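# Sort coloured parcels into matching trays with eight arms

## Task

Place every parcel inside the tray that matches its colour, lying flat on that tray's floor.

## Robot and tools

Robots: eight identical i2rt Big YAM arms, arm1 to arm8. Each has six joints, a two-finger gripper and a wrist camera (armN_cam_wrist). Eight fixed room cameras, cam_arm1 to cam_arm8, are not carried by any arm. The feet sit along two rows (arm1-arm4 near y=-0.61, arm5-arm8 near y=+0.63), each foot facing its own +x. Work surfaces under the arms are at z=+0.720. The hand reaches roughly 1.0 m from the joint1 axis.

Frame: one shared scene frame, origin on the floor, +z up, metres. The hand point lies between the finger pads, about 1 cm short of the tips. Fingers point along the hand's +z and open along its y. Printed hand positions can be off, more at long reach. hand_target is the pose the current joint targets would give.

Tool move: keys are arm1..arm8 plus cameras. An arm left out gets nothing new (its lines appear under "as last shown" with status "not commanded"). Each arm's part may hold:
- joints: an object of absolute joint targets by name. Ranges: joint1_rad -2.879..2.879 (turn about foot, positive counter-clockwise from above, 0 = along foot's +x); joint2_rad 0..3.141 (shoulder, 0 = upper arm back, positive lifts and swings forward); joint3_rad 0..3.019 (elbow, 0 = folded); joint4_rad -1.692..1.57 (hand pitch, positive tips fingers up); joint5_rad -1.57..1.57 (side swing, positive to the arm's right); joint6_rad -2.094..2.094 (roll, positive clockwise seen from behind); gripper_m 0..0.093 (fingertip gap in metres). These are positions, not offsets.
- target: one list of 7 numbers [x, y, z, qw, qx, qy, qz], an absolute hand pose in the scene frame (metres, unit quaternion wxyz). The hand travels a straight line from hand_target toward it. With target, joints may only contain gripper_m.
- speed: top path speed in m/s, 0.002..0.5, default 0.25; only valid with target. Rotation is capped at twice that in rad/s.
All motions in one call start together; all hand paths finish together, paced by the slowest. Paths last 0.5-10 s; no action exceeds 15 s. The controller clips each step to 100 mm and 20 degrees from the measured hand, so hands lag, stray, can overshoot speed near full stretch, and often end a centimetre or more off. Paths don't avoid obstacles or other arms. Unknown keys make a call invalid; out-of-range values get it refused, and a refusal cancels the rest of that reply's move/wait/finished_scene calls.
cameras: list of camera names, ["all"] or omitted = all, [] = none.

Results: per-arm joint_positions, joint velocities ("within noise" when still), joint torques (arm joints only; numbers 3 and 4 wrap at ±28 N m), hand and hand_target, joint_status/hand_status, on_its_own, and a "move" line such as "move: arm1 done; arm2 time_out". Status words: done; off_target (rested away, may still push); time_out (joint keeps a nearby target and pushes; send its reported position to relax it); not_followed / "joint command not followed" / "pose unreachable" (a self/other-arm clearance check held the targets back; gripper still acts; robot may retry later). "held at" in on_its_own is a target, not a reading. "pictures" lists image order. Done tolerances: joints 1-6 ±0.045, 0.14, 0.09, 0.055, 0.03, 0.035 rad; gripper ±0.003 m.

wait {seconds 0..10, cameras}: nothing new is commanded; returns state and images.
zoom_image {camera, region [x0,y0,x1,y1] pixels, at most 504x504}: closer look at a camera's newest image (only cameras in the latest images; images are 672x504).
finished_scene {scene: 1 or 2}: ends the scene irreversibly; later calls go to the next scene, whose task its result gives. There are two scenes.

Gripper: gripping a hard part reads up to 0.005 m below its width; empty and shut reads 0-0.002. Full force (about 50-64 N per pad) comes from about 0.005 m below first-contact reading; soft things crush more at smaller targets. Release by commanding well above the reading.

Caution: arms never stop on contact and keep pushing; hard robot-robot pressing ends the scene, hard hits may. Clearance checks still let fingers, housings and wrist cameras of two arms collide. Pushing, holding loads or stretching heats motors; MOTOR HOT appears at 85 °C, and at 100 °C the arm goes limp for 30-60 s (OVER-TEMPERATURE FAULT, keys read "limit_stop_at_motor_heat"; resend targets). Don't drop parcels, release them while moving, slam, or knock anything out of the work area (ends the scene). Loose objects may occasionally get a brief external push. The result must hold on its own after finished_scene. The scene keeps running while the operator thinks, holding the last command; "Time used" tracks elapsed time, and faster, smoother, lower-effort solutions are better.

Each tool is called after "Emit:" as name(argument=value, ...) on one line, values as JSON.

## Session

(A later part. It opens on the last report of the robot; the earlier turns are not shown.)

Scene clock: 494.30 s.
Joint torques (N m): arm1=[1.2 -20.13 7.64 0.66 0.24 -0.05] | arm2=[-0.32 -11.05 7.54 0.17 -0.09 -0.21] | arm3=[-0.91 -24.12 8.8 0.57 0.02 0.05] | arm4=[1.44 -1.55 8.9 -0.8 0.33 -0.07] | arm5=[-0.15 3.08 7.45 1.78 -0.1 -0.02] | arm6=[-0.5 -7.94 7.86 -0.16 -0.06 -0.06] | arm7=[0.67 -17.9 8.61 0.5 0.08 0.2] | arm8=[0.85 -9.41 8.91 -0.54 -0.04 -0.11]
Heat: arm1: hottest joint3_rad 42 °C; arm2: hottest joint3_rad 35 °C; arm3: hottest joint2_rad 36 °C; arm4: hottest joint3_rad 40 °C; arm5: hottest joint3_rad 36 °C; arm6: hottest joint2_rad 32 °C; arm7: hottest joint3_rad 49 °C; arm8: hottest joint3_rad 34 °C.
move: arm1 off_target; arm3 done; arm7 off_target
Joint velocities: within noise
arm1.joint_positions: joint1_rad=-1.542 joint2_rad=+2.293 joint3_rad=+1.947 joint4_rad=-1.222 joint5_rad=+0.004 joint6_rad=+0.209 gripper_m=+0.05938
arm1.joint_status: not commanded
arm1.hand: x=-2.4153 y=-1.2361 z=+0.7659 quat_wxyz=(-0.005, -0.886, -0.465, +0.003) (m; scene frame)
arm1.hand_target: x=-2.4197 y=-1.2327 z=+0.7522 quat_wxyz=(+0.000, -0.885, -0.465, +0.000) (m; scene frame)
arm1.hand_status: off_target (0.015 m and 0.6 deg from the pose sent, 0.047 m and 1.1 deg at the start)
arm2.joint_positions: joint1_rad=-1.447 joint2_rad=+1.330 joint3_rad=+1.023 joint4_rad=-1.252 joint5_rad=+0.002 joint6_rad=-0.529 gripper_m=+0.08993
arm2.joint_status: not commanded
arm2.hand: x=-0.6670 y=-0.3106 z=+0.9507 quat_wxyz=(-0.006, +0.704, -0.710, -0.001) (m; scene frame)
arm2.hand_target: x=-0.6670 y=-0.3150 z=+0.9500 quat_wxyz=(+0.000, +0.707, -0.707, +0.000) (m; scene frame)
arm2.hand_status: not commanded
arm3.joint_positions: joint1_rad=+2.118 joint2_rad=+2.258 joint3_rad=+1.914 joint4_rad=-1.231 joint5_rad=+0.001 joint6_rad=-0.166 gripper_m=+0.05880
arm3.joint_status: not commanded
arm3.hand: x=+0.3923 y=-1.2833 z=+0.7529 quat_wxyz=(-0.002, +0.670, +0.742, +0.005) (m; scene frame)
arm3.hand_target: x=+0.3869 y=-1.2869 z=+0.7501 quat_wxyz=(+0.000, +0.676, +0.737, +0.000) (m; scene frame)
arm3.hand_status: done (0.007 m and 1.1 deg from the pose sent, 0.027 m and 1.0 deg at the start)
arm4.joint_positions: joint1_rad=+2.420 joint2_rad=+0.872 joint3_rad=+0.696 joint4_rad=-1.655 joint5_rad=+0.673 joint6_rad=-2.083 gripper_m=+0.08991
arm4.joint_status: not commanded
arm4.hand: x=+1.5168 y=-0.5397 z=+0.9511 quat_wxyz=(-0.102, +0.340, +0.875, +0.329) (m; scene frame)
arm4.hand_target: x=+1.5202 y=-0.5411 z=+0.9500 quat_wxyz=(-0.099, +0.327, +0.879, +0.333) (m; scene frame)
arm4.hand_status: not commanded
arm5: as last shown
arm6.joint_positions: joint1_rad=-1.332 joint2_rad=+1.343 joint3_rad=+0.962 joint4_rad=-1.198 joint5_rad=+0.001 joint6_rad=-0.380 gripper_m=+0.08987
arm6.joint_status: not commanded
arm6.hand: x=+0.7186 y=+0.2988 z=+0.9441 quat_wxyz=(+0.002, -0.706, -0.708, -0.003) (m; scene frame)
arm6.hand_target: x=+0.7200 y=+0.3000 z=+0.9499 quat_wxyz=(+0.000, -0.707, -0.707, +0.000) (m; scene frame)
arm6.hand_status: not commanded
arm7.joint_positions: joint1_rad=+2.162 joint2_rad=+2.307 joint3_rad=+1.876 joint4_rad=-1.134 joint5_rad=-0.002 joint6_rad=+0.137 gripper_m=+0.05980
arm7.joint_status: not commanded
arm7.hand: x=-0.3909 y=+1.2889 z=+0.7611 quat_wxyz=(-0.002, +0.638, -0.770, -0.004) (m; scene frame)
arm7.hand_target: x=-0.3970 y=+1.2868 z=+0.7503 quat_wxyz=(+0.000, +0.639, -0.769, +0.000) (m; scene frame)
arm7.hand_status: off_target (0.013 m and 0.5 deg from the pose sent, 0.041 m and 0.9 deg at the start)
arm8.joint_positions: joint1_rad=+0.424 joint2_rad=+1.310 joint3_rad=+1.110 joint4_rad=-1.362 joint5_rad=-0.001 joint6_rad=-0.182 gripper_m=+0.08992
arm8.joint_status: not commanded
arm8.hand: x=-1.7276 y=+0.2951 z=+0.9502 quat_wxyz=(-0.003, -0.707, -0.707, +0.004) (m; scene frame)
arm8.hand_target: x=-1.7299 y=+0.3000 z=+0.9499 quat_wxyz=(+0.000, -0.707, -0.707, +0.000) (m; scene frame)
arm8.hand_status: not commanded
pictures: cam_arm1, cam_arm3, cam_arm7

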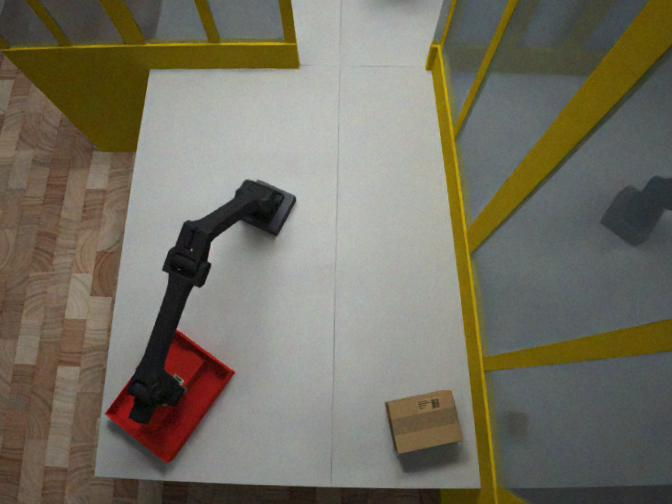

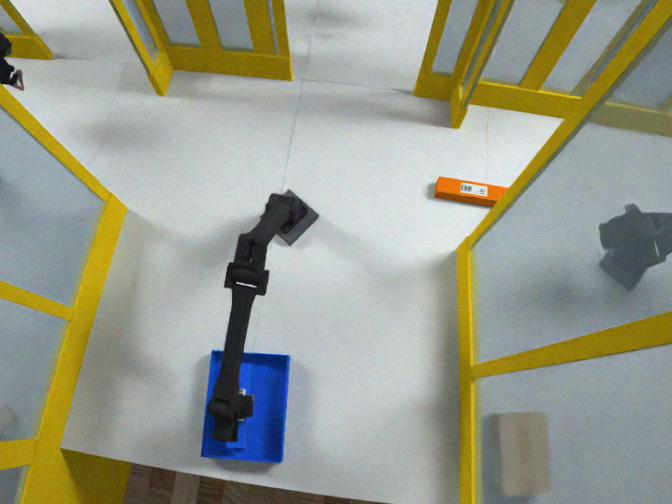

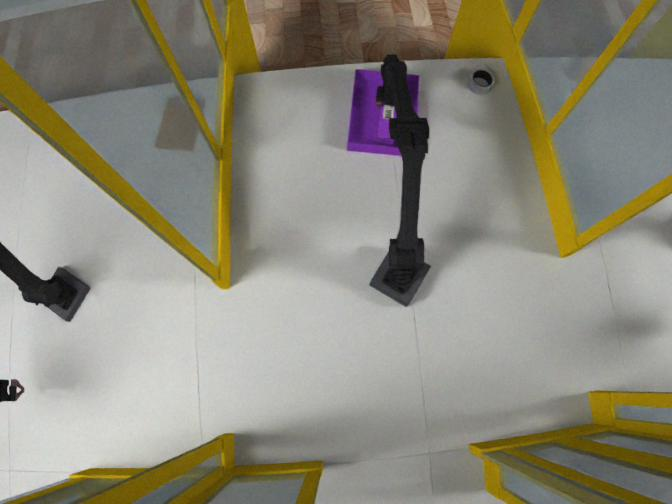

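Emit:
move(arm1={"target":[-2.420,-1.233,0.746,0,0.8854,0.4648,0],"speed":0.06}, arm3={"target":[0.387,-1.287,0.744,0,0.6756,0.7373,0],"speed":0.06}, arm7={"target":[-0.397,1.287,0.744,0,0.6388,-0.7694,0],"speed":0.06}, cameras=[])

Emit:
move(arm1={"joints":{"gripper_m":0.08}}, arm3={"joints":{"gripper_m":0.08}}, arm7={"joints":{"gripper_m":0.08}}, cameras=[])

Emit:
move(arm1={"target":[-2.417,-1.235,0.89,0,0.8854,0.4648,0],"speed":0.2}, arm3={"target":[0.389,-1.285,0.89,0,0.6756,0.7373,0],"speed":0.2}, arm7={"target":[-0.394,1.287,0.89,0,0.6388,-0.7694,0],"speed":0.2}, cameras=["arm1_cam_wrist","arm3_cam_wrist","arm7_cam_wrist"])

Emit:
move(arm3={"target":[0.41,-0.98,0.93,0,0.6756,0.7373,0],"speed":0.3}, cameras=["cam_arm5"])

Emit:
move(arm3={"joints":{"joint1_rad":-2.25,"joint6_rad":0.28,"gripper_m":0.09}}, cameras=["cam_arm3"])

Emit:
move(arm3={"target":[1.083,-0.433,0.87,0,0,1,0],"speed":0.3}, cameras=["arm3_cam_wrist","cam_arm3"])

Scene clock: 511.17 s.
Joint torques (N m): arm1=[0.85 -19.55 7.25 0.81 0.2 -0.09] | arm2=[-0.32 -11.05 7.56 0.17 -0.09 -0.21] | arm3=[-0.97 -23.65 8.5 0.61 0.01 0.05] | arm4=[1.44 -1.55 8.9 -0.81 0.33 -0.08] | arm5=[-0.38 3.02 7.54 1.91 -0.07 -0.02] | arm6=[-0.5 -7.88 7.84 -0.17 -0.06 -0.05] | arm7=[0.44 -17.55 8.1 0.62 0.08 0.18] | arm8=[1.2 -9.52 8.98 -0.54 -0.04 -0.09]
Heat: arm1: hottest joint3_rad 39 °C; arm2: hottest joint3_rad 35 °C; arm3: hottest joint2_rad 37 °C; arm4: hottest joint3_rad 40 °C; arm5: hottest joint3_rad 36 °C; arm6: hottest joint2_rad 32 °C; arm7: hottest joint3_rad 45 °C; arm8: hottest joint3_rad 34 °C.
move: arm1 off_target; arm3 done; arm7 off_target
Joint velocities: within noise
arm1.joint_positions: joint1_rad=-1.542 joint2_rad=+2.293 joint3_rad=+1.947 joint4_rad=-1.211 joint5_rad=+0.004 joint6_rad=+0.209 gripper_m=+0.05938
arm1.joint_status: not commanded
arm1.hand: x=-2.4163 y=-1.2386 z=+0.7660 quat_wxyz=(-0.008, -0.886, -0.465, +0.007) (m; scene frame)
arm1.hand_target: x=-2.4196 y=-1.2326 z=+0.7464 quat_wxyz=(+0.000, -0.885, -0.465, +0.000) (m; scene frame)
arm1.hand_status: off_target (0.021 m and 1.3 deg from the pose sent, 0.021 m and 0.6 deg at the start)
arm2, arm4, arm5, arm6, arm8: as last shown
arm3.joint_positions: joint1_rad=+2.118 joint2_rad=+2.258 joint3_rad=+1.914 joint4_rad=-1.220 joint5_rad=+0.001 joint6_rad=-0.166 gripper_m=+0.05880
arm3.joint_status: not commanded
arm3.hand: x=+0.3922 y=-1.2860 z=+0.7524 quat_wxyz=(+0.002, +0.670, +0.742, +0.001) (m; scene frame)
arm3.hand_target: x=+0.3869 y=-1.2869 z=+0.7442 quat_wxyz=(+0.000, +0.676, +0.737, +0.000) (m; scene frame)
arm3.hand_status: done (0.010 m and 0.9 deg from the pose sent, 0.011 m and 1.1 deg at the start)
arm4.hand: x=+1.5167 y=-0.5398 z=+0.9511 quat_wxyz=(-0.102, +0.340, +0.875, +0.329) (m; scene frame)
arm4.hand_target: x=+1.5202 y=-0.5412 z=+0.9500 quat_wxyz=(-0.099, +0.327, +0.879, +0.333) (m; scene frame)
arm7.joint_positions: joint1_rad=+2.162 joint2_rad=+2.307 joint3_rad=+1.876 joint4_rad=-1.126 joint5_rad=-0.002 joint6_rad=+0.138 gripper_m=+0.05980
arm7.joint_status: not commanded
arm7.hand: x=-0.3908 y=+1.2910 z=+0.7609 quat_wxyz=(-0.004, +0.638, -0.770, -0.007) (m; scene frame)
arm7.hand_target: x=-0.3970 y=+1.2866 z=+0.7442 quat_wxyz=(+0.000, +0.639, -0.769, +0.000) (m; scene frame)
arm7.hand_status: off_target (0.018 m and 1.0 deg from the pose sent, 0.018 m and 0.5 deg at the start)
pictures: none
No camera images: "cameras" was empty.

Scene clock: 511.77 s.
Joint torques (N m): arm1=[1.08 -19.78 7.25 0.76 0.18 -0.07] | arm2=[-0.38 -11.05 7.54 0.17 -0.09 -0.21] | arm3=[-0.85 -23.41 8.47 0.64 0.01 0.04] | arm4=[1.49 -1.55 8.9 -0.81 0.33 -0.08] | arm5=[-0.44 2.9 7.45 1.91 -0.09 -0.02] | arm6=[-0.44 -7.88 7.84 -0.16 -0.06 -0.06] | arm7=[0.56 -17.49 8.12 0.59 0.08 0.2] | arm8=[1.08 -9.35 9.05 -0.53 -0.05 -0.1]
Heat: arm1: hottest joint3_rad 39 °C; arm2: hottest joint3_rad 35 °C; arm3: hottest joint2_rad 37 °C; arm4: hottest joint3_rad 40 °C; arm5: hottest joint3_rad 36 °C; arm6: hottest joint2_rad 32 °C; arm7: hottest joint3_rad 45 °C; arm8: hottest joint3_rad 34 °C.
move: arm1 done; arm3 done; arm7 done
Joint velocities: within noise
arm1.joint_positions: joint1_rad=-1.542 joint2_rad=+2.293 joint3_rad=+1.947 joint4_rad=-1.211 joint5_rad=+0.004 joint6_rad=+0.209 gripper_m=+0.07980
arm1.joint_status: all done
arm1.hand: x=-2.4163 y=-1.2386 z=+0.7660 quat_wxyz=(-0.008, -0.886, -0.465, +0.007) (m; scene frame)
arm1.hand_target: x=-2.4196 y=-1.2326 z=+0.7464 quat_wxyz=(+0.000, -0.885, -0.465, +0.000) (m; scene frame)
arm1.hand_status: not commanded
arm2, arm4, arm5, arm6, arm8: as last shown
arm3.joint_positions: joint1_rad=+2.118 joint2_rad=+2.258 joint3_rad=+1.914 joint4_rad=-1.220 joint5_rad=+0.001 joint6_rad=-0.166 gripper_m=+0.07989
arm3.joint_status: all done
arm3.hand: x=+0.3922 y=-1.2860 z=+0.7524 quat_wxyz=(+0.002, +0.670, +0.742, +0.001) (m; scene frame)
arm3.hand_target: x=+0.3869 y=-1.2869 z=+0.7442 quat_wxyz=(+0.000, +0.676, +0.737, +0.000) (m; scene frame)
arm3.hand_status: not commanded
arm7.joint_positions: joint1_rad=+2.162 joint2_rad=+2.307 joint3_rad=+1.876 joint4_rad=-1.126 joint5_rad=-0.002 joint6_rad=+0.138 gripper_m=+0.07986
arm7.joint_status: all done
arm7.hand: x=-0.3908 y=+1.2910 z=+0.7609 quat_wxyz=(-0.004, +0.638, -0.770, -0.007) (m; scene frame)
arm7.hand_target: x=-0.3970 y=+1.2867 z=+0.7442 quat_wxyz=(+0.000, +0.639, -0.769, +0.000) (m; scene frame)
arm7.hand_status: not commanded
pictures: none
No camera images: "cameras" was empty.

Scene clock: 513.40 s.
Joint torques (N m): arm1=[1.49 -19.25 11.99 -0.12 0.2 -0.02] | arm2=[-0.26 -11.05 7.56 0.17 -0.09 -0.2] | arm3=[-0.73 -24.35 13.96 -0.09 0 0.1] | arm4=[1.44 -1.55 8.91 -0.8 0.33 -0.07] | arm5=[-0.15 2.84 7.57 1.69 -0.1 -0.05] | arm6=[-0.38 -7.88 7.87 -0.16 -0.06 -0.06] | arm7=[0.21 -17.55 14.48 -0.34 0.06 0.15] | arm8=[1.08 -9.52 8.94 -0.55 -0.06 -0.1]
Heat: arm1: hottest joint3_rad 39 °C; arm2: hottest joint3_rad 35 °C; arm3: hottest joint2_rad 37 °C; arm4: hottest joint3_rad 40 °C; arm5: hottest joint3_rad 36 °C; arm6: hottest joint2_rad 32 °C; arm7: hottest joint3_rad 45 °C; arm8: hottest joint3_rad 34 °C.
move: arm1 off_target; arm3 off_target; arm7 off_target
Joint velocities: within noise
arm1.joint_positions: joint1_rad=-1.542 joint2_rad=+2.194 joint3_rad=+2.098 joint4_rad=-1.494 joint5_rad=+0.004 joint6_rad=+0.209 gripper_m=+0.07989
arm1.joint_status: not commanded
arm1.hand: x=-2.4119 y=-1.2259 z=+0.8870 quat_wxyz=(+0.003, -0.885, -0.465, -0.006) (m; scene frame)
arm1.hand_target: x=-2.4167 y=-1.2346 z=+0.8900 quat_wxyz=(+0.000, -0.885, -0.465, +0.000) (m; scene frame)
arm1.hand_status: off_target (0.011 m and 0.7 deg from the pose sent, 0.124 m and 1.3 deg at the start)
arm2, arm4, arm5, arm6, arm8: as last shown
arm3.joint_positions: joint1_rad=+2.118 joint2_rad=+2.169 joint3_rad=+2.058 joint4_rad=-1.504 joint5_rad=+0.001 joint6_rad=-0.166 gripper_m=+0.07998
arm3.joint_status: not commanded
arm3.hand: x=+0.3925 y=-1.2710 z=+0.8646 quat_wxyz=(-0.014, +0.670, +0.742, +0.021) (m; scene frame)
arm3.hand_target: x=+0.3890 y=-1.2837 z=+0.8902 quat_wxyz=(+0.001, +0.676, +0.737, +0.000) (m; scene frame)
arm3.hand_status: off_target (0.029 m and 3.0 deg from the pose sent, 0.138 m and 0.9 deg at the start; pose on its path clipped on 6 of 49 steps)
arm7.joint_positions: joint1_rad=+2.162 joint2_rad=+2.183 joint3_rad=+1.958 joint4_rad=-1.390 joint5_rad=-0.002 joint6_rad=+0.138 gripper_m=+0.07994
arm7.joint_status: not commanded
arm7.hand: x=-0.3917 y=+1.2703 z=+0.8712 quat_wxyz=(+0.015, +0.638, -0.770, +0.015) (m; scene frame)
arm7.hand_target: x=-0.3942 y=+1.2858 z=+0.8902 quat_wxyz=(+0.000, +0.639, -0.769, +0.000) (m; scene frame)
arm7.hand_status: off_target (0.025 m and 2.4 deg from the pose sent, 0.129 m and 1.0 deg at the start)
pictures: arm1_cam_wrist, arm3_cam_wrist, arm7_cam_wrist
camera_calibration:
arm1_cam_wrist: T_world_to_cam=[[-0.81376, 0.58118, -0.00485664, -1.24492], [0.469278, 0.661961, 0.584453, 1.4297], [0.342888, 0.473326, -0.811413, 2.25356], [0, 0, 0, 1]] pos_world=[-2.45671, -1.28956, 0.986932]
arm3_cam_wrist: T_world_to_cam=[[-0.995205, -0.0977829, -0.00250411, 0.267405], [-0.0781481, 0.77945, 0.621571, 0.489796], [-0.0588272, 0.618786, -0.783354, 1.61081], [0, 0, 0, 1]] pos_world=[0.399159, -1.35237, 0.958061]
arm7_cam_wrist: T_world_to_cam=[[0.985394, -0.169561, 0.0157706, 0.584454], [-0.144463, -0.783304, 0.60462, 0.418062], [-0.0901668, -0.598067, -0.796358, 1.53946], [0, 0, 0, 1]] pos_world=[-0.376714, 1.34727, 0.963976]

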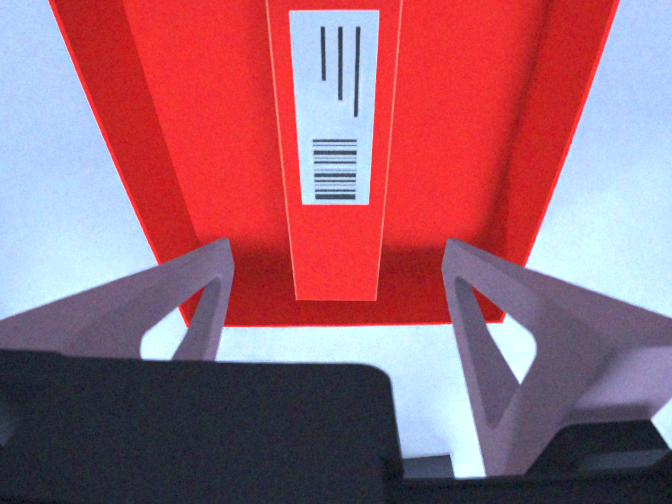

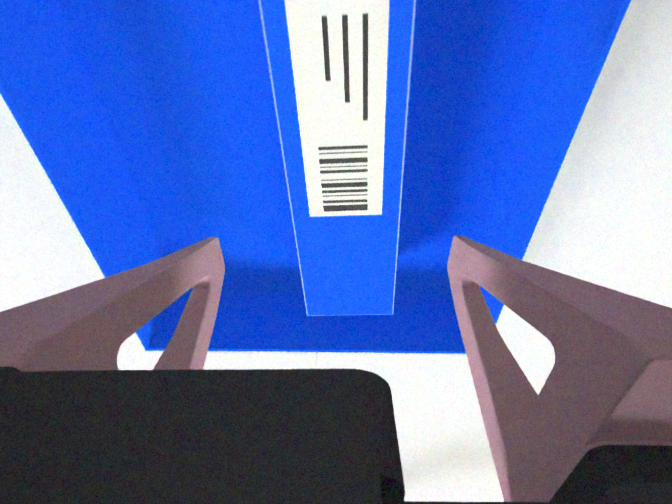

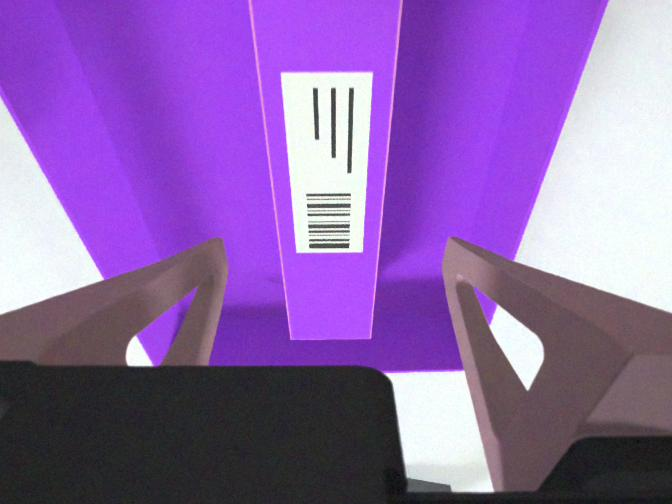

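Scene clock: 515.33 s.
Joint torques (N m): arm1=[1.67 -19.31 12.1 -0.2 0.2 -0.02] | arm2=[-0.32 -11.05 7.54 0.17 -0.09 -0.21] | arm3=[-0.5 -12.34 8.99 -0.02 0 0.12] | arm4=[1.44 -1.55 8.91 -0.8 0.33 -0.07] | arm5=[-0.15 2.55 7.41 1.81 -0.06 -0.01] | arm6=[-0.44 -7.88 7.83 -0.18 -0.06 -0.05] | arm7=[0.09 -17.96 14.65 -0.38 0.06 0.16] | arm8=[1.03 -9.29 8.96 -0.55 -0.05 -0.11]
Heat: arm1: hottest joint3_rad 40 °C; arm2: hottest joint3_rad 35 °C; arm3: hottest joint2_rad 37 °C; arm4: hottest joint3_rad 39 °C; arm5: hottest joint3_rad 36 °C; arm6: hottest joint2_rad 32 °C; arm7: hottest joint3_rad 46 °C; arm8: hottest joint3_rad 34 °C.
move: arm3 done
Joint velocities: within noise
arm1, arm2, arm4, arm5, arm6, arm7, arm8: as last shown
arm1.hand_target: x=-2.4167 y=-1.2347 z=+0.8900 quat_wxyz=(+0.000, -0.885, -0.465, +0.000) (m; scene frame)
arm3.joint_positions: joint1_rad=+2.118 joint2_rad=+1.336 joint3_rad=+1.090 joint4_rad=-1.329 joint5_rad=+0.001 joint6_rad=-0.166 gripper_m=+0.07998
arm3.joint_status: not commanded
arm3.hand: x=+0.4105 y=-0.9810 z=+0.9249 quat_wxyz=(-0.002, +0.670, +0.742, +0.006) (m; scene frame)
arm3.hand_target: x=+0.4100 y=-0.9799 z=+0.9299 quat_wxyz=(+0.000, +0.676, +0.737, +0.000) (m; scene frame)
arm3.hand_status: done (0.005 m and 1.1 deg from the pose sent, 0.299 m and 3.1 deg at the start)
pictures: cam_arm5

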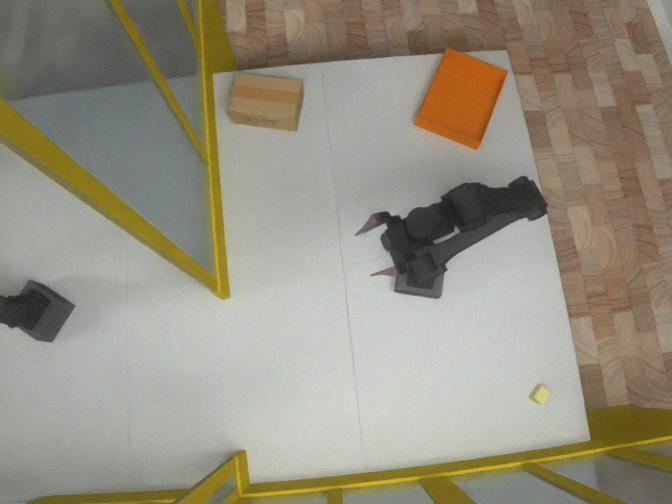

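Scene clock: 519.10 s.
Joint torques (N m): arm1=[1.03 -19.37 12.19 -0.18 0.21 0] | arm2=[-0.32 -10.99 7.54 0.17 -0.09 -0.2] | arm3=[-0.09 -12.16 8.99 0.02 -0.12 0.11] | arm4=[1.44 -1.55 8.9 -0.81 0.33 -0.07] | arm5=[-0.32 3.14 7.38 1.81 -0.06 -0.09] | arm6=[-0.44 -7.82 7.83 -0.18 -0.06 -0.06] | arm7=[0.03 -18.2 14.64 -0.32 0.07 0.15] | arm8=[1.08 -9.58 9.03 -0.57 -0.05 -0.1]
Heat: arm1: hottest joint3_rad 41 °C; arm2: hottest joint3_rad 35 °C; arm3: hottest joint2_rad 36 °C; arm4: hottest joint3_rad 39 °C; arm5: hottest joint3_rad 36 °C; arm6: hottest joint2_rad 32 °C; arm7: hottest joint3_rad 46 °C; arm8: hottest joint3_rad 34 °C.
move: arm3 done
Joint velocities: within noise
arm1, arm2, arm4, arm5, arm6, arm7, arm8: as last shown
arm3.joint_positions: joint1_rad=-2.255 joint2_rad=+1.336 joint3_rad=+1.090 joint4_rad=-1.329 joint5_rad=+0.006 joint6_rad=+0.266 gripper_m=+0.08998
arm3.joint_status: all done
arm3.hand: x=+0.7898 y=-0.5137 z=+0.9298 quat_wxyz=(-0.001, +0.005, -1.000, +0.001) (m; scene frame)
arm3.hand_target: x=+0.7882 y=-0.5120 z=+0.9348 quat_wxyz=(-0.006, +0.001, -1.000, -0.001) (m; scene frame)
arm3.hand_status: not commanded
pictures: cam_arm3

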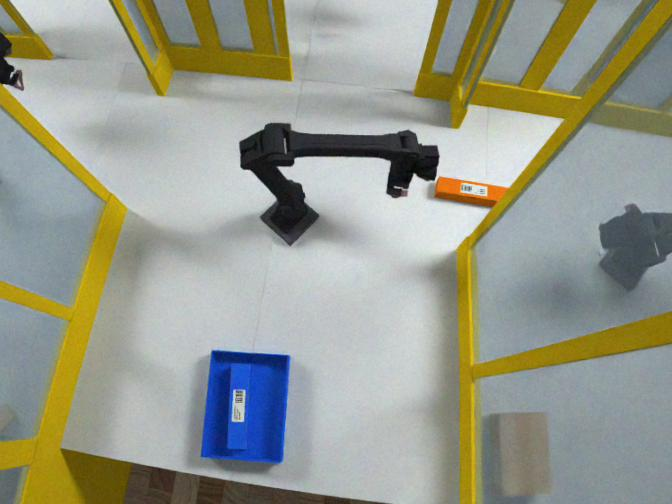

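Scene clock: 521.20 s.
Joint torques (N m): arm1=[1.26 -19.55 12.05 -0.14 0.19 -0.01] | arm2=[-0.32 -11.05 7.54 0.17 -0.09 -0.2] | arm3=[-0.85 -22.95 14 -0.31 -0.15 0.01] | arm4=[1.44 -1.55 8.9 -0.81 0.33 -0.08] | arm5=[-0.26 3.02 7.38 1.78 -0.09 -0.06] | arm6=[-0.5 -7.88 7.83 -0.17 -0.06 -0.05] | arm7=[0.15 -18.14 14.63 -0.36 0.07 0.15] | arm8=[1.14 -9.52 8.92 -0.57 -0.04 -0.09]
Heat: arm1: hottest joint3_rad 41 °C; arm2: hottest joint3_rad 35 °C; arm3: hottest joint2_rad 36 °C; arm4: hottest joint3_rad 39 °C; arm5: hottest joint3_rad 36 °C; arm6: hottest joint2_rad 32 °C; arm7: hottest joint3_rad 47 °C; arm8: hottest joint3_rad 34 °C.
move: arm3 off_target
Joint velocities: within noise
arm1, arm2, arm4, arm5, arm6, arm7, arm8: as last shown
arm3.joint_positions: joint1_rad=-2.255 joint2_rad=+2.167 joint3_rad=+2.008 joint4_rad=-1.452 joint5_rad=+0.006 joint6_rad=+0.266 gripper_m=+0.08998
arm3.joint_status: not commanded
arm3.hand: x=+1.0681 y=-0.4346 z=+0.8555 quat_wxyz=(+0.016, +0.005, -1.000, +0.005) (m; scene frame)
arm3.hand_target: x=+1.0821 y=-0.4333 z=+0.8700 quat_wxyz=(-0.001, +0.000, -1.000, +0.000) (m; scene frame)
arm3.hand_status: off_target (0.021 m and 2.0 deg from the pose sent, 0.310 m and 0.6 deg at the start)
pictures: arm3_cam_wrist, cam_arm3
camera_calibration:
arm3_cam_wrist: T_world_to_cam=[[0.00559764, -0.999779, 0.0202816, -0.458976], [-0.79413, 0.00788153, 0.607697, 0.337613], [-0.607722, -0.0195079, -0.79391, 1.44389], [0, 0, 0, 1]] pos_world=[1.14816, -0.433368, 0.950462]

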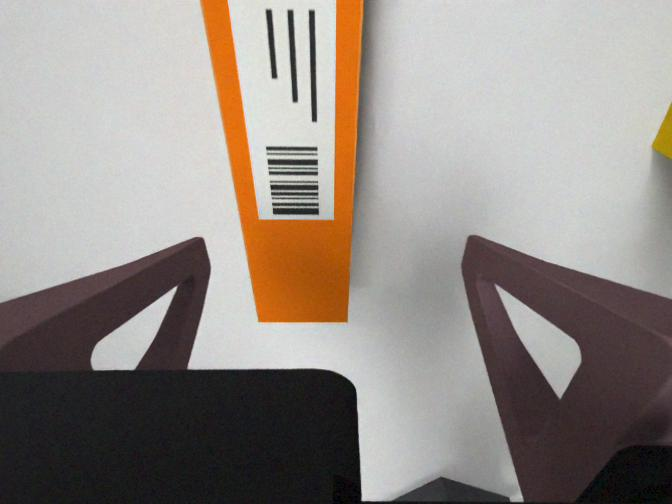

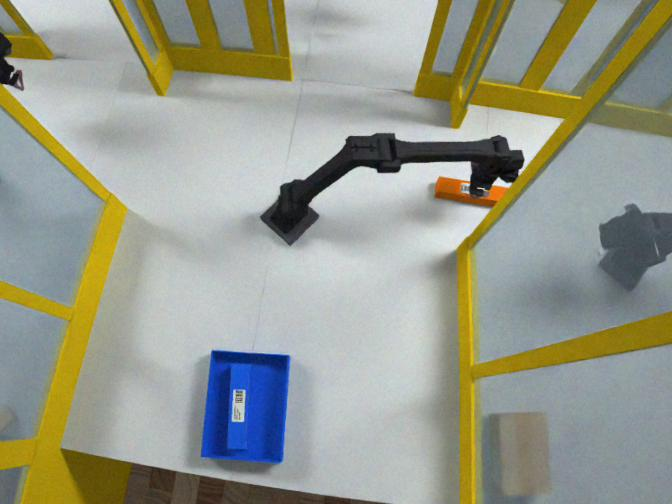

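Emit:
move(arm3={"target":[1.09,-0.416,0.80,0,0,1,0],"speed":0.2}, cameras=[])

Emit:
move(arm3={"target":[1.088,-0.416,0.748,0,0,1,0],"speed":0.15}, cameras=["arm3_cam_wrist"])

Emit:
move(arm3={"joints":{"gripper_m":0.03}}, cameras=[])

Emit:
move(arm3={"target":[1.07,-0.42,0.88,0,0,1,0],"speed":0.25}, cameras=["arm3_cam_wrist"])

Emit:
move(arm3={"target":[0.79,-0.51,0.94,0,0,1,0],"speed":0.35}, cameras=[])

Emit:
move(arm3={"joints":{"joint1_rad":-1.21,"joint6_rad":-0.245}}, cameras=["cam_arm3"])

Emit:
move(arm3={"target":[0.6,-0.005,0.86,0,0.7071,-0.7071,0],"speed":0.25}, cameras=["cam_arm3","arm3_cam_wrist"])

Scene clock: 558.50 s.
Joint torques (N m): arm1=[2.02 -19.6 12.07 -0.13 0.19 -0.03] | arm2=[-0.32 -11.05 7.54 0.17 -0.09 -0.21] | arm3=[0.79 -24.7 9.62 0.59 -0.18 0.11] | arm4=[1.49 -1.55 8.9 -0.8 0.33 -0.07] | arm5=[-0.32 2.84 7.39 1.85 -0.07 -0.04] | arm6=[-0.5 -7.88 7.87 -0.17 -0.06 -0.06] | arm7=[-0.03 -18.14 14.64 -0.36 0.07 0.16] | arm8=[1.14 -9.47 8.96 -0.5 -0.06 -0.1]
Heat: arm1: hottest joint3_rad 45 °C; arm2: hottest joint3_rad 35 °C; arm3: hottest joint3_rad 37 °C; arm4: hottest joint3_rad 39 °C; arm5: hottest joint3_rad 36 °C; arm6: hottest joint2_rad 32 °C; arm7: hottest joint3_rad 51 °C; arm8: hottest joint3_rad 34 °C.
move: arm3 off_target
Joint velocities: within noise
arm1, arm2, arm4, arm6, arm7, arm8: as last shown
arm3.joint_positions: joint1_rad=-2.253 joint2_rad=+2.256 joint3_rad=+2.008 joint4_rad=-1.351 joint5_rad=+0.006 joint6_rad=+0.276 gripper_m=+0.08998
arm3.joint_status: not commanded
arm3.hand: x=+1.0868 y=-0.4275 z=+0.7976 quat_wxyz=(+0.010, +0.001, -1.000, +0.004) (m; scene frame)
arm3.hand_target: x=+1.0898 y=-0.4161 z=+0.8002 quat_wxyz=(+0.000, +0.000, -1.000, +0.000) (m; scene frame)
arm3.hand_status: off_target (0.012 m and 1.2 deg from the pose sent, 0.063 m and 2.0 deg at the start)
arm5.joint_positions: joint1_rad=+0.593 joint2_rad=+0.625 joint3_rad=+1.427 joint4_rad=-1.371 joint5_rad=+0.120 joint6_rad=-0.097 gripper_m=+0.09014
arm5.joint_status: not commanded
arm5.hand: x=+1.9419 y=+0.5869 z=+1.3387 quat_wxyz=(+0.002, +0.863, +0.160, -0.480) (m; scene frame)
arm5.hand_target: x=+1.9445 y=+0.5861 z=+1.3512 quat_wxyz=(+0.005, +0.855, +0.161, -0.492) (m; scene frame)
arm5.hand_status: not commanded
pictures: none
No camera images: "cameras" was empty.

Scene clock: 559.60 s.
Joint torques (N m): arm1=[1.55 -19.66 12.11 -0.16 0.19 0] | arm2=[-0.32 -10.99 7.56 0.17 -0.09 -0.2] | arm3=[0.73 -24.06 9.05 0.61 -0.17 0.12] | arm4=[1.49 -1.55 8.9 -0.81 0.33 -0.07] | arm5=[-0.44 3.02 7.45 1.87 -0.1 -0.03] | arm6=[-0.44 -7.88 7.84 -0.14 -0.06 -0.05] | arm7=[0.15 -18.02 14.61 -0.35 0.06 0.15] | arm8=[1.08 -9.58 9.01 -0.55 -0.06 -0.11]
Heat: arm1: hottest joint3_rad 45 °C; arm2: hottest joint3_rad 35 °C; arm3: hottest joint3_rad 37 °C; arm4: hottest joint3_rad 39 °C; arm5: hottest joint3_rad 36 °C; arm6: hottest joint2_rad 32 °C; arm7: hottest joint3_rad 51 °C; arm8: hottest joint3_rad 34 °C.
move: arm3 off_target
Joint velocities: within noise
arm1, arm5, arm7: as last shown
arm2.joint_positions: joint1_rad=-1.447 joint2_rad=+1.330 joint3_rad=+1.023 joint4_rad=-1.252 joint5_rad=+0.002 joint6_rad=-0.529 gripper_m=+0.08993
arm2.joint_status: not commanded
arm2.hand: x=-0.6670 y=-0.3106 z=+0.9507 quat_wxyz=(-0.006, +0.704, -0.710, -0.001) (m; scene frame)
arm2.hand_target: x=-0.6670 y=-0.3150 z=+0.9500 quat_wxyz=(+0.000, +0.707, -0.707, +0.000) (m; scene frame)
arm2.hand_status: not commanded
arm3.joint_positions: joint1_rad=-2.253 joint2_rad=+2.292 joint3_rad=+1.942 joint4_rad=-1.241 joint5_rad=+0.006 joint6_rad=+0.277 gripper_m=+0.08998
arm3.joint_status: not commanded
arm3.hand: x=+1.0866 y=-0.4273 z=+0.7499 quat_wxyz=(+0.006, +0.001, -1.000, +0.003) (m; scene frame)
arm3.hand_target: x=+1.0878 y=-0.4162 z=+0.7480 quat_wxyz=(+0.000, +0.000, -1.000, +0.000) (m; scene frame)
arm3.hand_status: off_target (0.012 m and 0.7 deg from the pose sent, 0.051 m and 1.2 deg at the start)
arm4.joint_positions: joint1_rad=+2.420 joint2_rad=+0.872 joint3_rad=+0.696 joint4_rad=-1.655 joint5_rad=+0.673 joint6_rad=-2.083 gripper_m=+0.08991
arm4.joint_status: not commanded
arm4.hand: x=+1.5167 y=-0.5398 z=+0.9511 quat_wxyz=(-0.102, +0.340, +0.875, +0.329) (m; scene frame)
arm4.hand_target: x=+1.5202 y=-0.5412 z=+0.9500 quat_wxyz=(-0.099, +0.327, +0.879, +0.333) (m; scene frame)
arm4.hand_status: not commanded
arm6.joint_positions: joint1_rad=-1.332 joint2_rad=+1.343 joint3_rad=+0.962 joint4_rad=-1.198 joint5_rad=+0.001 joint6_rad=-0.380 gripper_m=+0.08987
arm6.joint_status: not commanded
arm6.hand: x=+0.7186 y=+0.2988 z=+0.9441 quat_wxyz=(+0.002, -0.706, -0.708, -0.003) (m; scene frame)
arm6.hand_target: x=+0.7200 y=+0.3000 z=+0.9499 quat_wxyz=(+0.000, -0.707, -0.707, +0.000) (m; scene frame)
arm6.hand_status: not commanded
arm8.joint_positions: joint1_rad=+0.424 joint2_rad=+1.310 joint3_rad=+1.110 joint4_rad=-1.362 joint5_rad=-0.001 joint6_rad=-0.182 gripper_m=+0.08992
arm8.joint_status: not commanded
arm8.hand: x=-1.7276 y=+0.2951 z=+0.9502 quat_wxyz=(-0.003, -0.707, -0.707, +0.004) (m; scene frame)
arm8.hand_target: x=-1.7299 y=+0.3000 z=+0.9499 quat_wxyz=(+0.000, -0.707, -0.707, +0.000) (m; scene frame)
arm8.hand_status: not commanded
pictures: arm3_cam_wrist
camera_calibration:
arm3_cam_wrist: T_world_to_cam=[[-0.00323274, -0.999885, 0.0148155, -0.436017], [-0.80621, 0.0113712, 0.591521, 0.443124], [-0.591621, -0.0100322, -0.806154, 1.3671], [0, 0, 0, 1]] pos_world=[1.16465, -0.42729, 0.846436]

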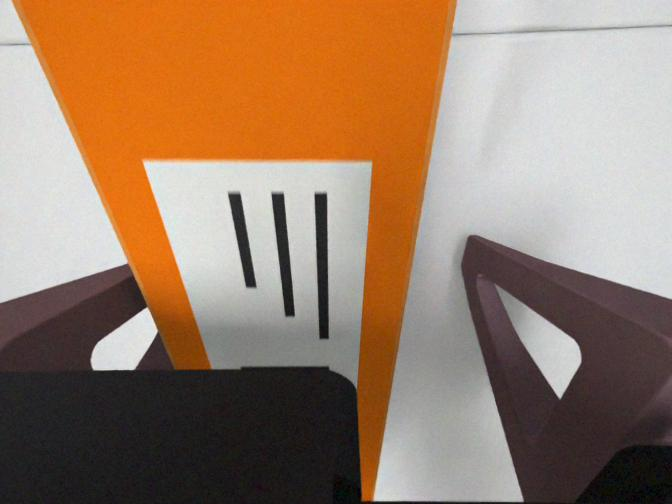

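Scene clock: 560.23 s.
Joint torques (N m): arm1=[1.26 -19.37 12.11 -0.28 0.18 -0.02] | arm2=[-0.32 -11.05 7.54 0.17 -0.09 -0.21] | arm3=[0.67 -24.12 9.02 0.57 -0.17 0.13] | arm4=[1.44 -1.55 8.9 -0.81 0.33 -0.08] | arm5=[-0.03 3.14 7.45 1.8 -0.09 -0.03] | arm6=[-0.44 -7.94 7.84 -0.16 -0.06 -0.06] | arm7=[0.21 -18.08 14.61 -0.4 0.07 0.15] | arm8=[1.2 -9.41 9.01 -0.49 -0.02 -0.11]
Heat: arm1: hottest joint3_rad 45 °C; arm2: hottest joint3_rad 35 °C; arm3: hottest joint3_rad 36 °C; arm4: hottest joint3_rad 39 °C; arm5: hottest joint3_rad 36 °C; arm6: hottest joint2_rad 32 °C; arm7: hottest joint3_rad 51 °C; arm8: hottest joint3_rad 34 °C.
move: arm3 off_target
Joint velocities: within noise
arm1, arm2, arm4, arm5, arm6, arm7, arm8: as last shown
arm3.joint_positions: joint1_rad=-2.252 joint2_rad=+2.292 joint3_rad=+1.942 joint4_rad=-1.241 joint5_rad=+0.006 joint6_rad=+0.277 gripper_m=+0.05866
arm3.joint_status: gripper_m off_target (ended at +0.05869, target +0.03000)
arm3.hand: x=+1.0865 y=-0.4268 z=+0.7499 quat_wxyz=(+0.006, +0.001, -1.000, +0.003) (m; scene frame)
arm3.hand_target: x=+1.0879 y=-0.4162 z=+0.7480 quat_wxyz=(+0.000, +0.000, -1.000, +0.000) (m; scene frame)
arm3.hand_status: not commanded
pictures: none
No camera images: "cameras" was empty.

Scene clock: 561.67 s.
Joint torques (N m): arm1=[1.2 -19.25 11.97 -0.1 0.21 -0.01] | arm2=[-0.32 -11.05 7.54 0.17 -0.09 -0.21] | arm3=[0.79 -24.88 13.68 -0.28 -0.2 0.14] | arm4=[1.44 -1.55 8.9 -0.8 0.33 -0.08] | arm5=[-0.38 2.96 7.31 1.83 -0.11 -0.05] | arm6=[-0.5 -7.82 7.84 -0.16 -0.06 -0.06] | arm7=[0.38 -18.2 14.65 -0.4 0.06 0.15] | arm8=[1.38 -9.52 8.98 -0.53 -0.05 -0.1]
Heat: arm1: hottest joint3_rad 45 °C; arm2: hottest joint3_rad 35 °C; arm3: hottest joint3_rad 36 °C; arm4: hottest joint3_rad 39 °C; arm5: hottest joint3_rad 36 °C; arm6: hottest joint2_rad 32 °C; arm7: hottest joint3_rad 51 °C; arm8: hottest joint3_rad 34 °C.
move: arm3 off_target
Joint velocities: within noise
arm1, arm2, arm4, arm5, arm6, arm7, arm8: as last shown
arm3.joint_positions: joint1_rad=-2.250 joint2_rad=+2.161 joint3_rad=+1.979 joint4_rad=-1.455 joint5_rad=+0.006 joint6_rad=+0.279 gripper_m=+0.05866
arm3.joint_status: not commanded
arm3.hand: x=+1.0583 y=-0.4338 z=+0.8492 quat_wxyz=(+0.028, +0.001, -1.000, +0.009) (m; scene frame)
arm3.hand_target: x=+1.0685 y=-0.4204 z=+0.8800 quat_wxyz=(+0.000, +0.000, -1.000, -0.001) (m; scene frame)
arm3.hand_status: off_target (0.036 m and 3.4 deg from the pose sent, 0.131 m and 0.7 deg at the start; pose on its path clipped on 3 of 43 steps)
pictures: arm3_cam_wrist
camera_calibration:
arm3_cam_wrist: T_world_to_cam=[[-0.00134996, -0.999617, 0.0276454, -0.456791], [-0.779458, 0.0183705, 0.626186, 0.306926], [-0.626454, -0.0207031, -0.779184, 1.4397], [0, 0, 0, 1]] pos_world=[1.14052, -0.432448, 0.942224]

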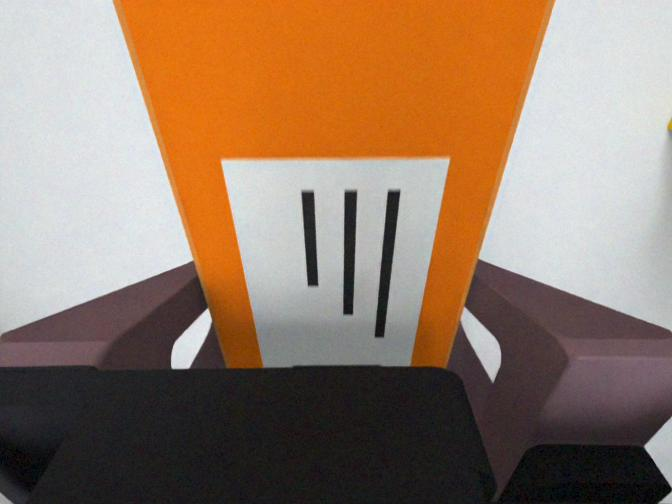

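Scene clock: 563.43 s.
Joint torques (N m): arm1=[1.26 -19.6 12.05 -0.2 0.18 -0.02] | arm2=[-0.32 -11.05 7.56 0.17 -0.09 -0.2] | arm3=[-0.15 -12.4 9.17 -0.31 -0.15 0.01] | arm4=[1.44 -1.49 8.9 -0.8 0.33 -0.07] | arm5=[0.03 3.25 7.43 1.73 -0.07 -0.05] | arm6=[-0.44 -7.82 7.86 -0.16 -0.05 -0.06] | arm7=[0.21 -18.14 14.63 -0.35 0.06 0.16] | arm8=[1.44 -9.58 8.95 -0.49 -0.03 -0.1]
Heat: arm1: hottest joint3_rad 45 °C; arm2: hottest joint3_rad 35 °C; arm3: hottest joint3_rad 36 °C; arm4: hottest joint3_rad 39 °C; arm5: hottest joint3_rad 36 °C; arm6: hottest joint2_rad 32 °C; arm7: hottest joint3_rad 51 °C; arm8: hottest joint3_rad 34 °C.
move: arm3 done
Joint velocities: within noise
arm1.joint_positions: joint1_rad=-1.542 joint2_rad=+2.194 joint3_rad=+2.098 joint4_rad=-1.494 joint5_rad=+0.004 joint6_rad=+0.209 gripper_m=+0.07989
arm1.joint_status: not commanded
arm1.hand: x=-2.4119 y=-1.2259 z=+0.8870 quat_wxyz=(+0.003, -0.885, -0.465, -0.006) (m; scene frame)
arm1.hand_target: x=-2.4167 y=-1.2347 z=+0.8900 quat_wxyz=(+0.000, -0.885, -0.465, +0.000) (m; scene frame)
arm1.hand_status: not commanded
arm2, arm4, arm5, arm6, arm8: as last shown
arm3.joint_positions: joint1_rad=-2.250 joint2_rad=+1.349 joint3_rad=+1.113 joint4_rad=-1.346 joint5_rad=+0.006 joint6_rad=+0.279 gripper_m=+0.05866
arm3.joint_status: not commanded
arm3.hand: x=+0.7933 y=-0.5107 z=+0.9339 quat_wxyz=(+0.002, +0.001, -1.000, +0.001) (m; scene frame)
arm3.hand_target: x=+0.7901 y=-0.5100 z=+0.9400 quat_wxyz=(+0.000, +0.000, -1.000, +0.000) (m; scene frame)
arm3.hand_status: done (0.007 m and 0.3 deg from the pose sent, 0.293 m and 3.3 deg at the start)
arm7.joint_positions: joint1_rad=+2.162 joint2_rad=+2.183 joint3_rad=+1.958 joint4_rad=-1.390 joint5_rad=-0.002 joint6_rad=+0.138 gripper_m=+0.07994
arm7.joint_status: not commanded
arm7.hand: x=-0.3917 y=+1.2703 z=+0.8712 quat_wxyz=(+0.015, +0.638, -0.770, +0.015) (m; scene frame)
arm7.hand_target: x=-0.3942 y=+1.2858 z=+0.8902 quat_wxyz=(+0.000, +0.639, -0.769, +0.000) (m; scene frame)
arm7.hand_status: not commanded
pictures: none
No camera images: "cameras" was empty.

Scene clock: 565.07 s.
Joint torques (N m): arm1=[1.26 -19.19 12 -0.18 0.19 0] | arm2=[-0.32 -11.05 7.54 0.16 -0.09 -0.2] | arm3=[0.26 -12.34 9.17 -0.31 -0.15 -0.24] | arm4=[1.44 -1.55 8.9 -0.81 0.33 -0.08] | arm5=[-0.44 2.67 7.45 1.87 -0.07 -0.05] | arm6=[-0.44 -7.88 7.84 -0.16 -0.06 -0.05] | arm7=[0.15 -18.08 14.64 -0.35 0.06 0.15] | arm8=[1.2 -9.47 9.05 -0.55 -0.05 -0.09]
Heat: arm1: hottest joint3_rad 45 °C; arm2: hottest joint3_rad 35 °C; arm3: hottest joint3_rad 36 °C; arm4: hottest joint3_rad 39 °C; arm5: hottest joint3_rad 36 °C; arm6: hottest joint2_rad 32 °C; arm7: hottest joint3_rad 52 °C; arm8: hottest joint3_rad 34 °C.
move: arm3 done
Joint velocities: within noise
arm1, arm2, arm4, arm5, arm6, arm7, arm8: as last shown
arm3.joint_positions: joint1_rad=-1.222 joint2_rad=+1.349 joint3_rad=+1.113 joint4_rad=-1.346 joint5_rad=+0.005 joint6_rad=-0.228 gripper_m=+0.05866
arm3.joint_status: all done
arm3.hand: x=+0.5322 y=-0.2527 z=+0.9340 quat_wxyz=(+0.000, +0.695, -0.719, +0.005) (m; scene frame)
arm3.hand_target: x=+0.5270 y=-0.2543 z=+0.9400 quat_wxyz=(-0.002, +0.705, -0.709, +0.003) (m; scene frame)
arm3.hand_status: not commanded
pictures: cam_arm3

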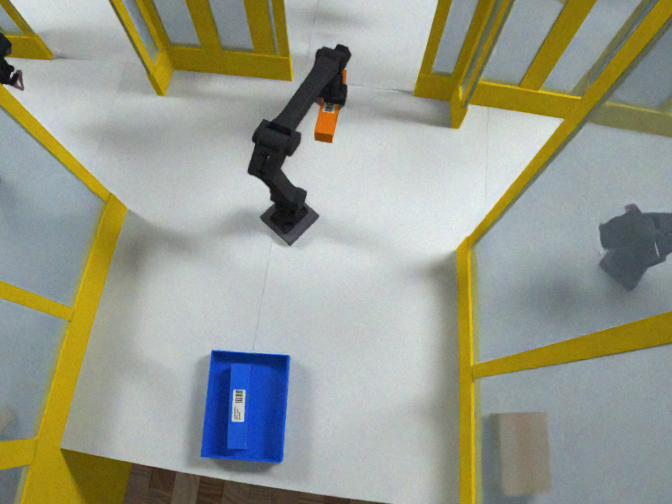

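Scene clock: 567.13 s.
Joint torques (N m): arm1=[1.55 -19.49 12.05 -0.21 0.18 0.01] | arm2=[-0.32 -10.99 7.56 0.16 -0.09 -0.2] | arm3=[-0.97 -21.54 13.87 -0.06 -0.28 -0.24] | arm4=[1.44 -1.55 8.9 -0.8 0.33 -0.07] | arm5=[0.03 2.96 7.38 1.73 -0.07 -0.07] | arm6=[-0.56 -7.82 7.84 -0.17 -0.06 -0.05] | arm7=[0.15 -18.2 14.58 -0.34 0.07 0.15] | arm8=[1.38 -9.58 8.98 -0.51 -0.04 -0.11]
Heat: arm1: hottest joint3_rad 45 °C; arm2: hottest joint3_rad 35 °C; arm3: hottest joint3_rad 36 °C; arm4: hottest joint3_rad 39 °C; arm5: hottest joint3_rad 36 °C; arm6: hottest joint2_rad 32 °C; arm7: hottest joint3_rad 52 °C; arm8: hottest joint3_rad 34 °C.
move: arm3 off_target
Joint velocities: within noise
arm1, arm2, arm4, arm5, arm6, arm7, arm8: as last shown
arm3.joint_positions: joint1_rad=-1.222 joint2_rad=+2.048 joint3_rad=+1.771 joint4_rad=-1.342 joint5_rad=+0.001 joint6_rad=-0.249 gripper_m=+0.05866
arm3.joint_status: not commanded
arm3.hand: x=+0.5938 y=-0.0215 z=+0.8416 quat_wxyz=(+0.017, +0.702, -0.711, +0.012) (m; scene frame)
arm3.hand_target: x=+0.5997 y=-0.0061 z=+0.8603 quat_wxyz=(-0.001, +0.707, -0.707, +0.000) (m; scene frame)
arm3.hand_status: off_target (0.026 m and 2.5 deg from the pose sent, 0.267 m and 2.0 deg at the start)
pictures: arm3_cam_wrist, cam_arm3
camera_calibration:
arm3_cam_wrist: T_world_to_cam=[[0.999843, -0.017256, 0.00396417, -0.598563], [-0.0160471, -0.788581, 0.614722, -0.518916], [-0.00748159, -0.614689, -0.788734, 0.778994], [0, 0, 0, 1]] pos_world=[0.59597, 0.0593035, 0.935781]

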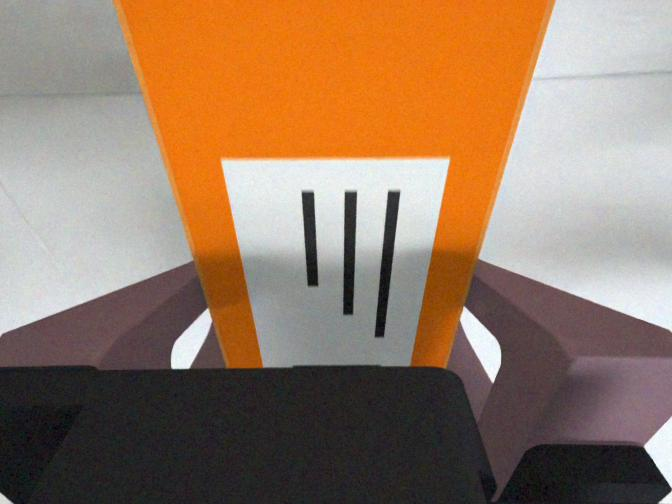

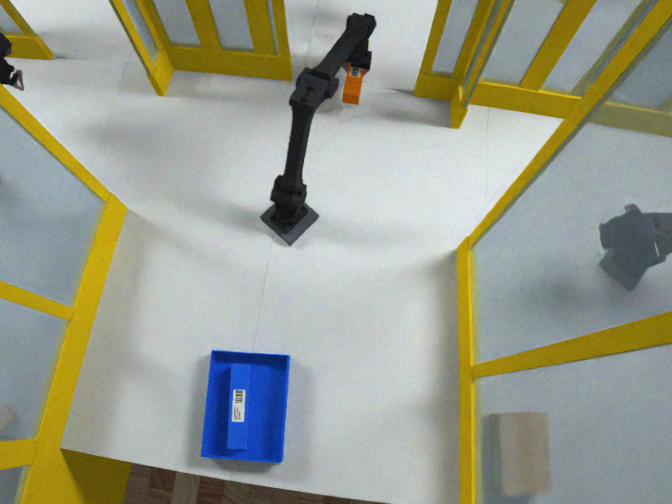

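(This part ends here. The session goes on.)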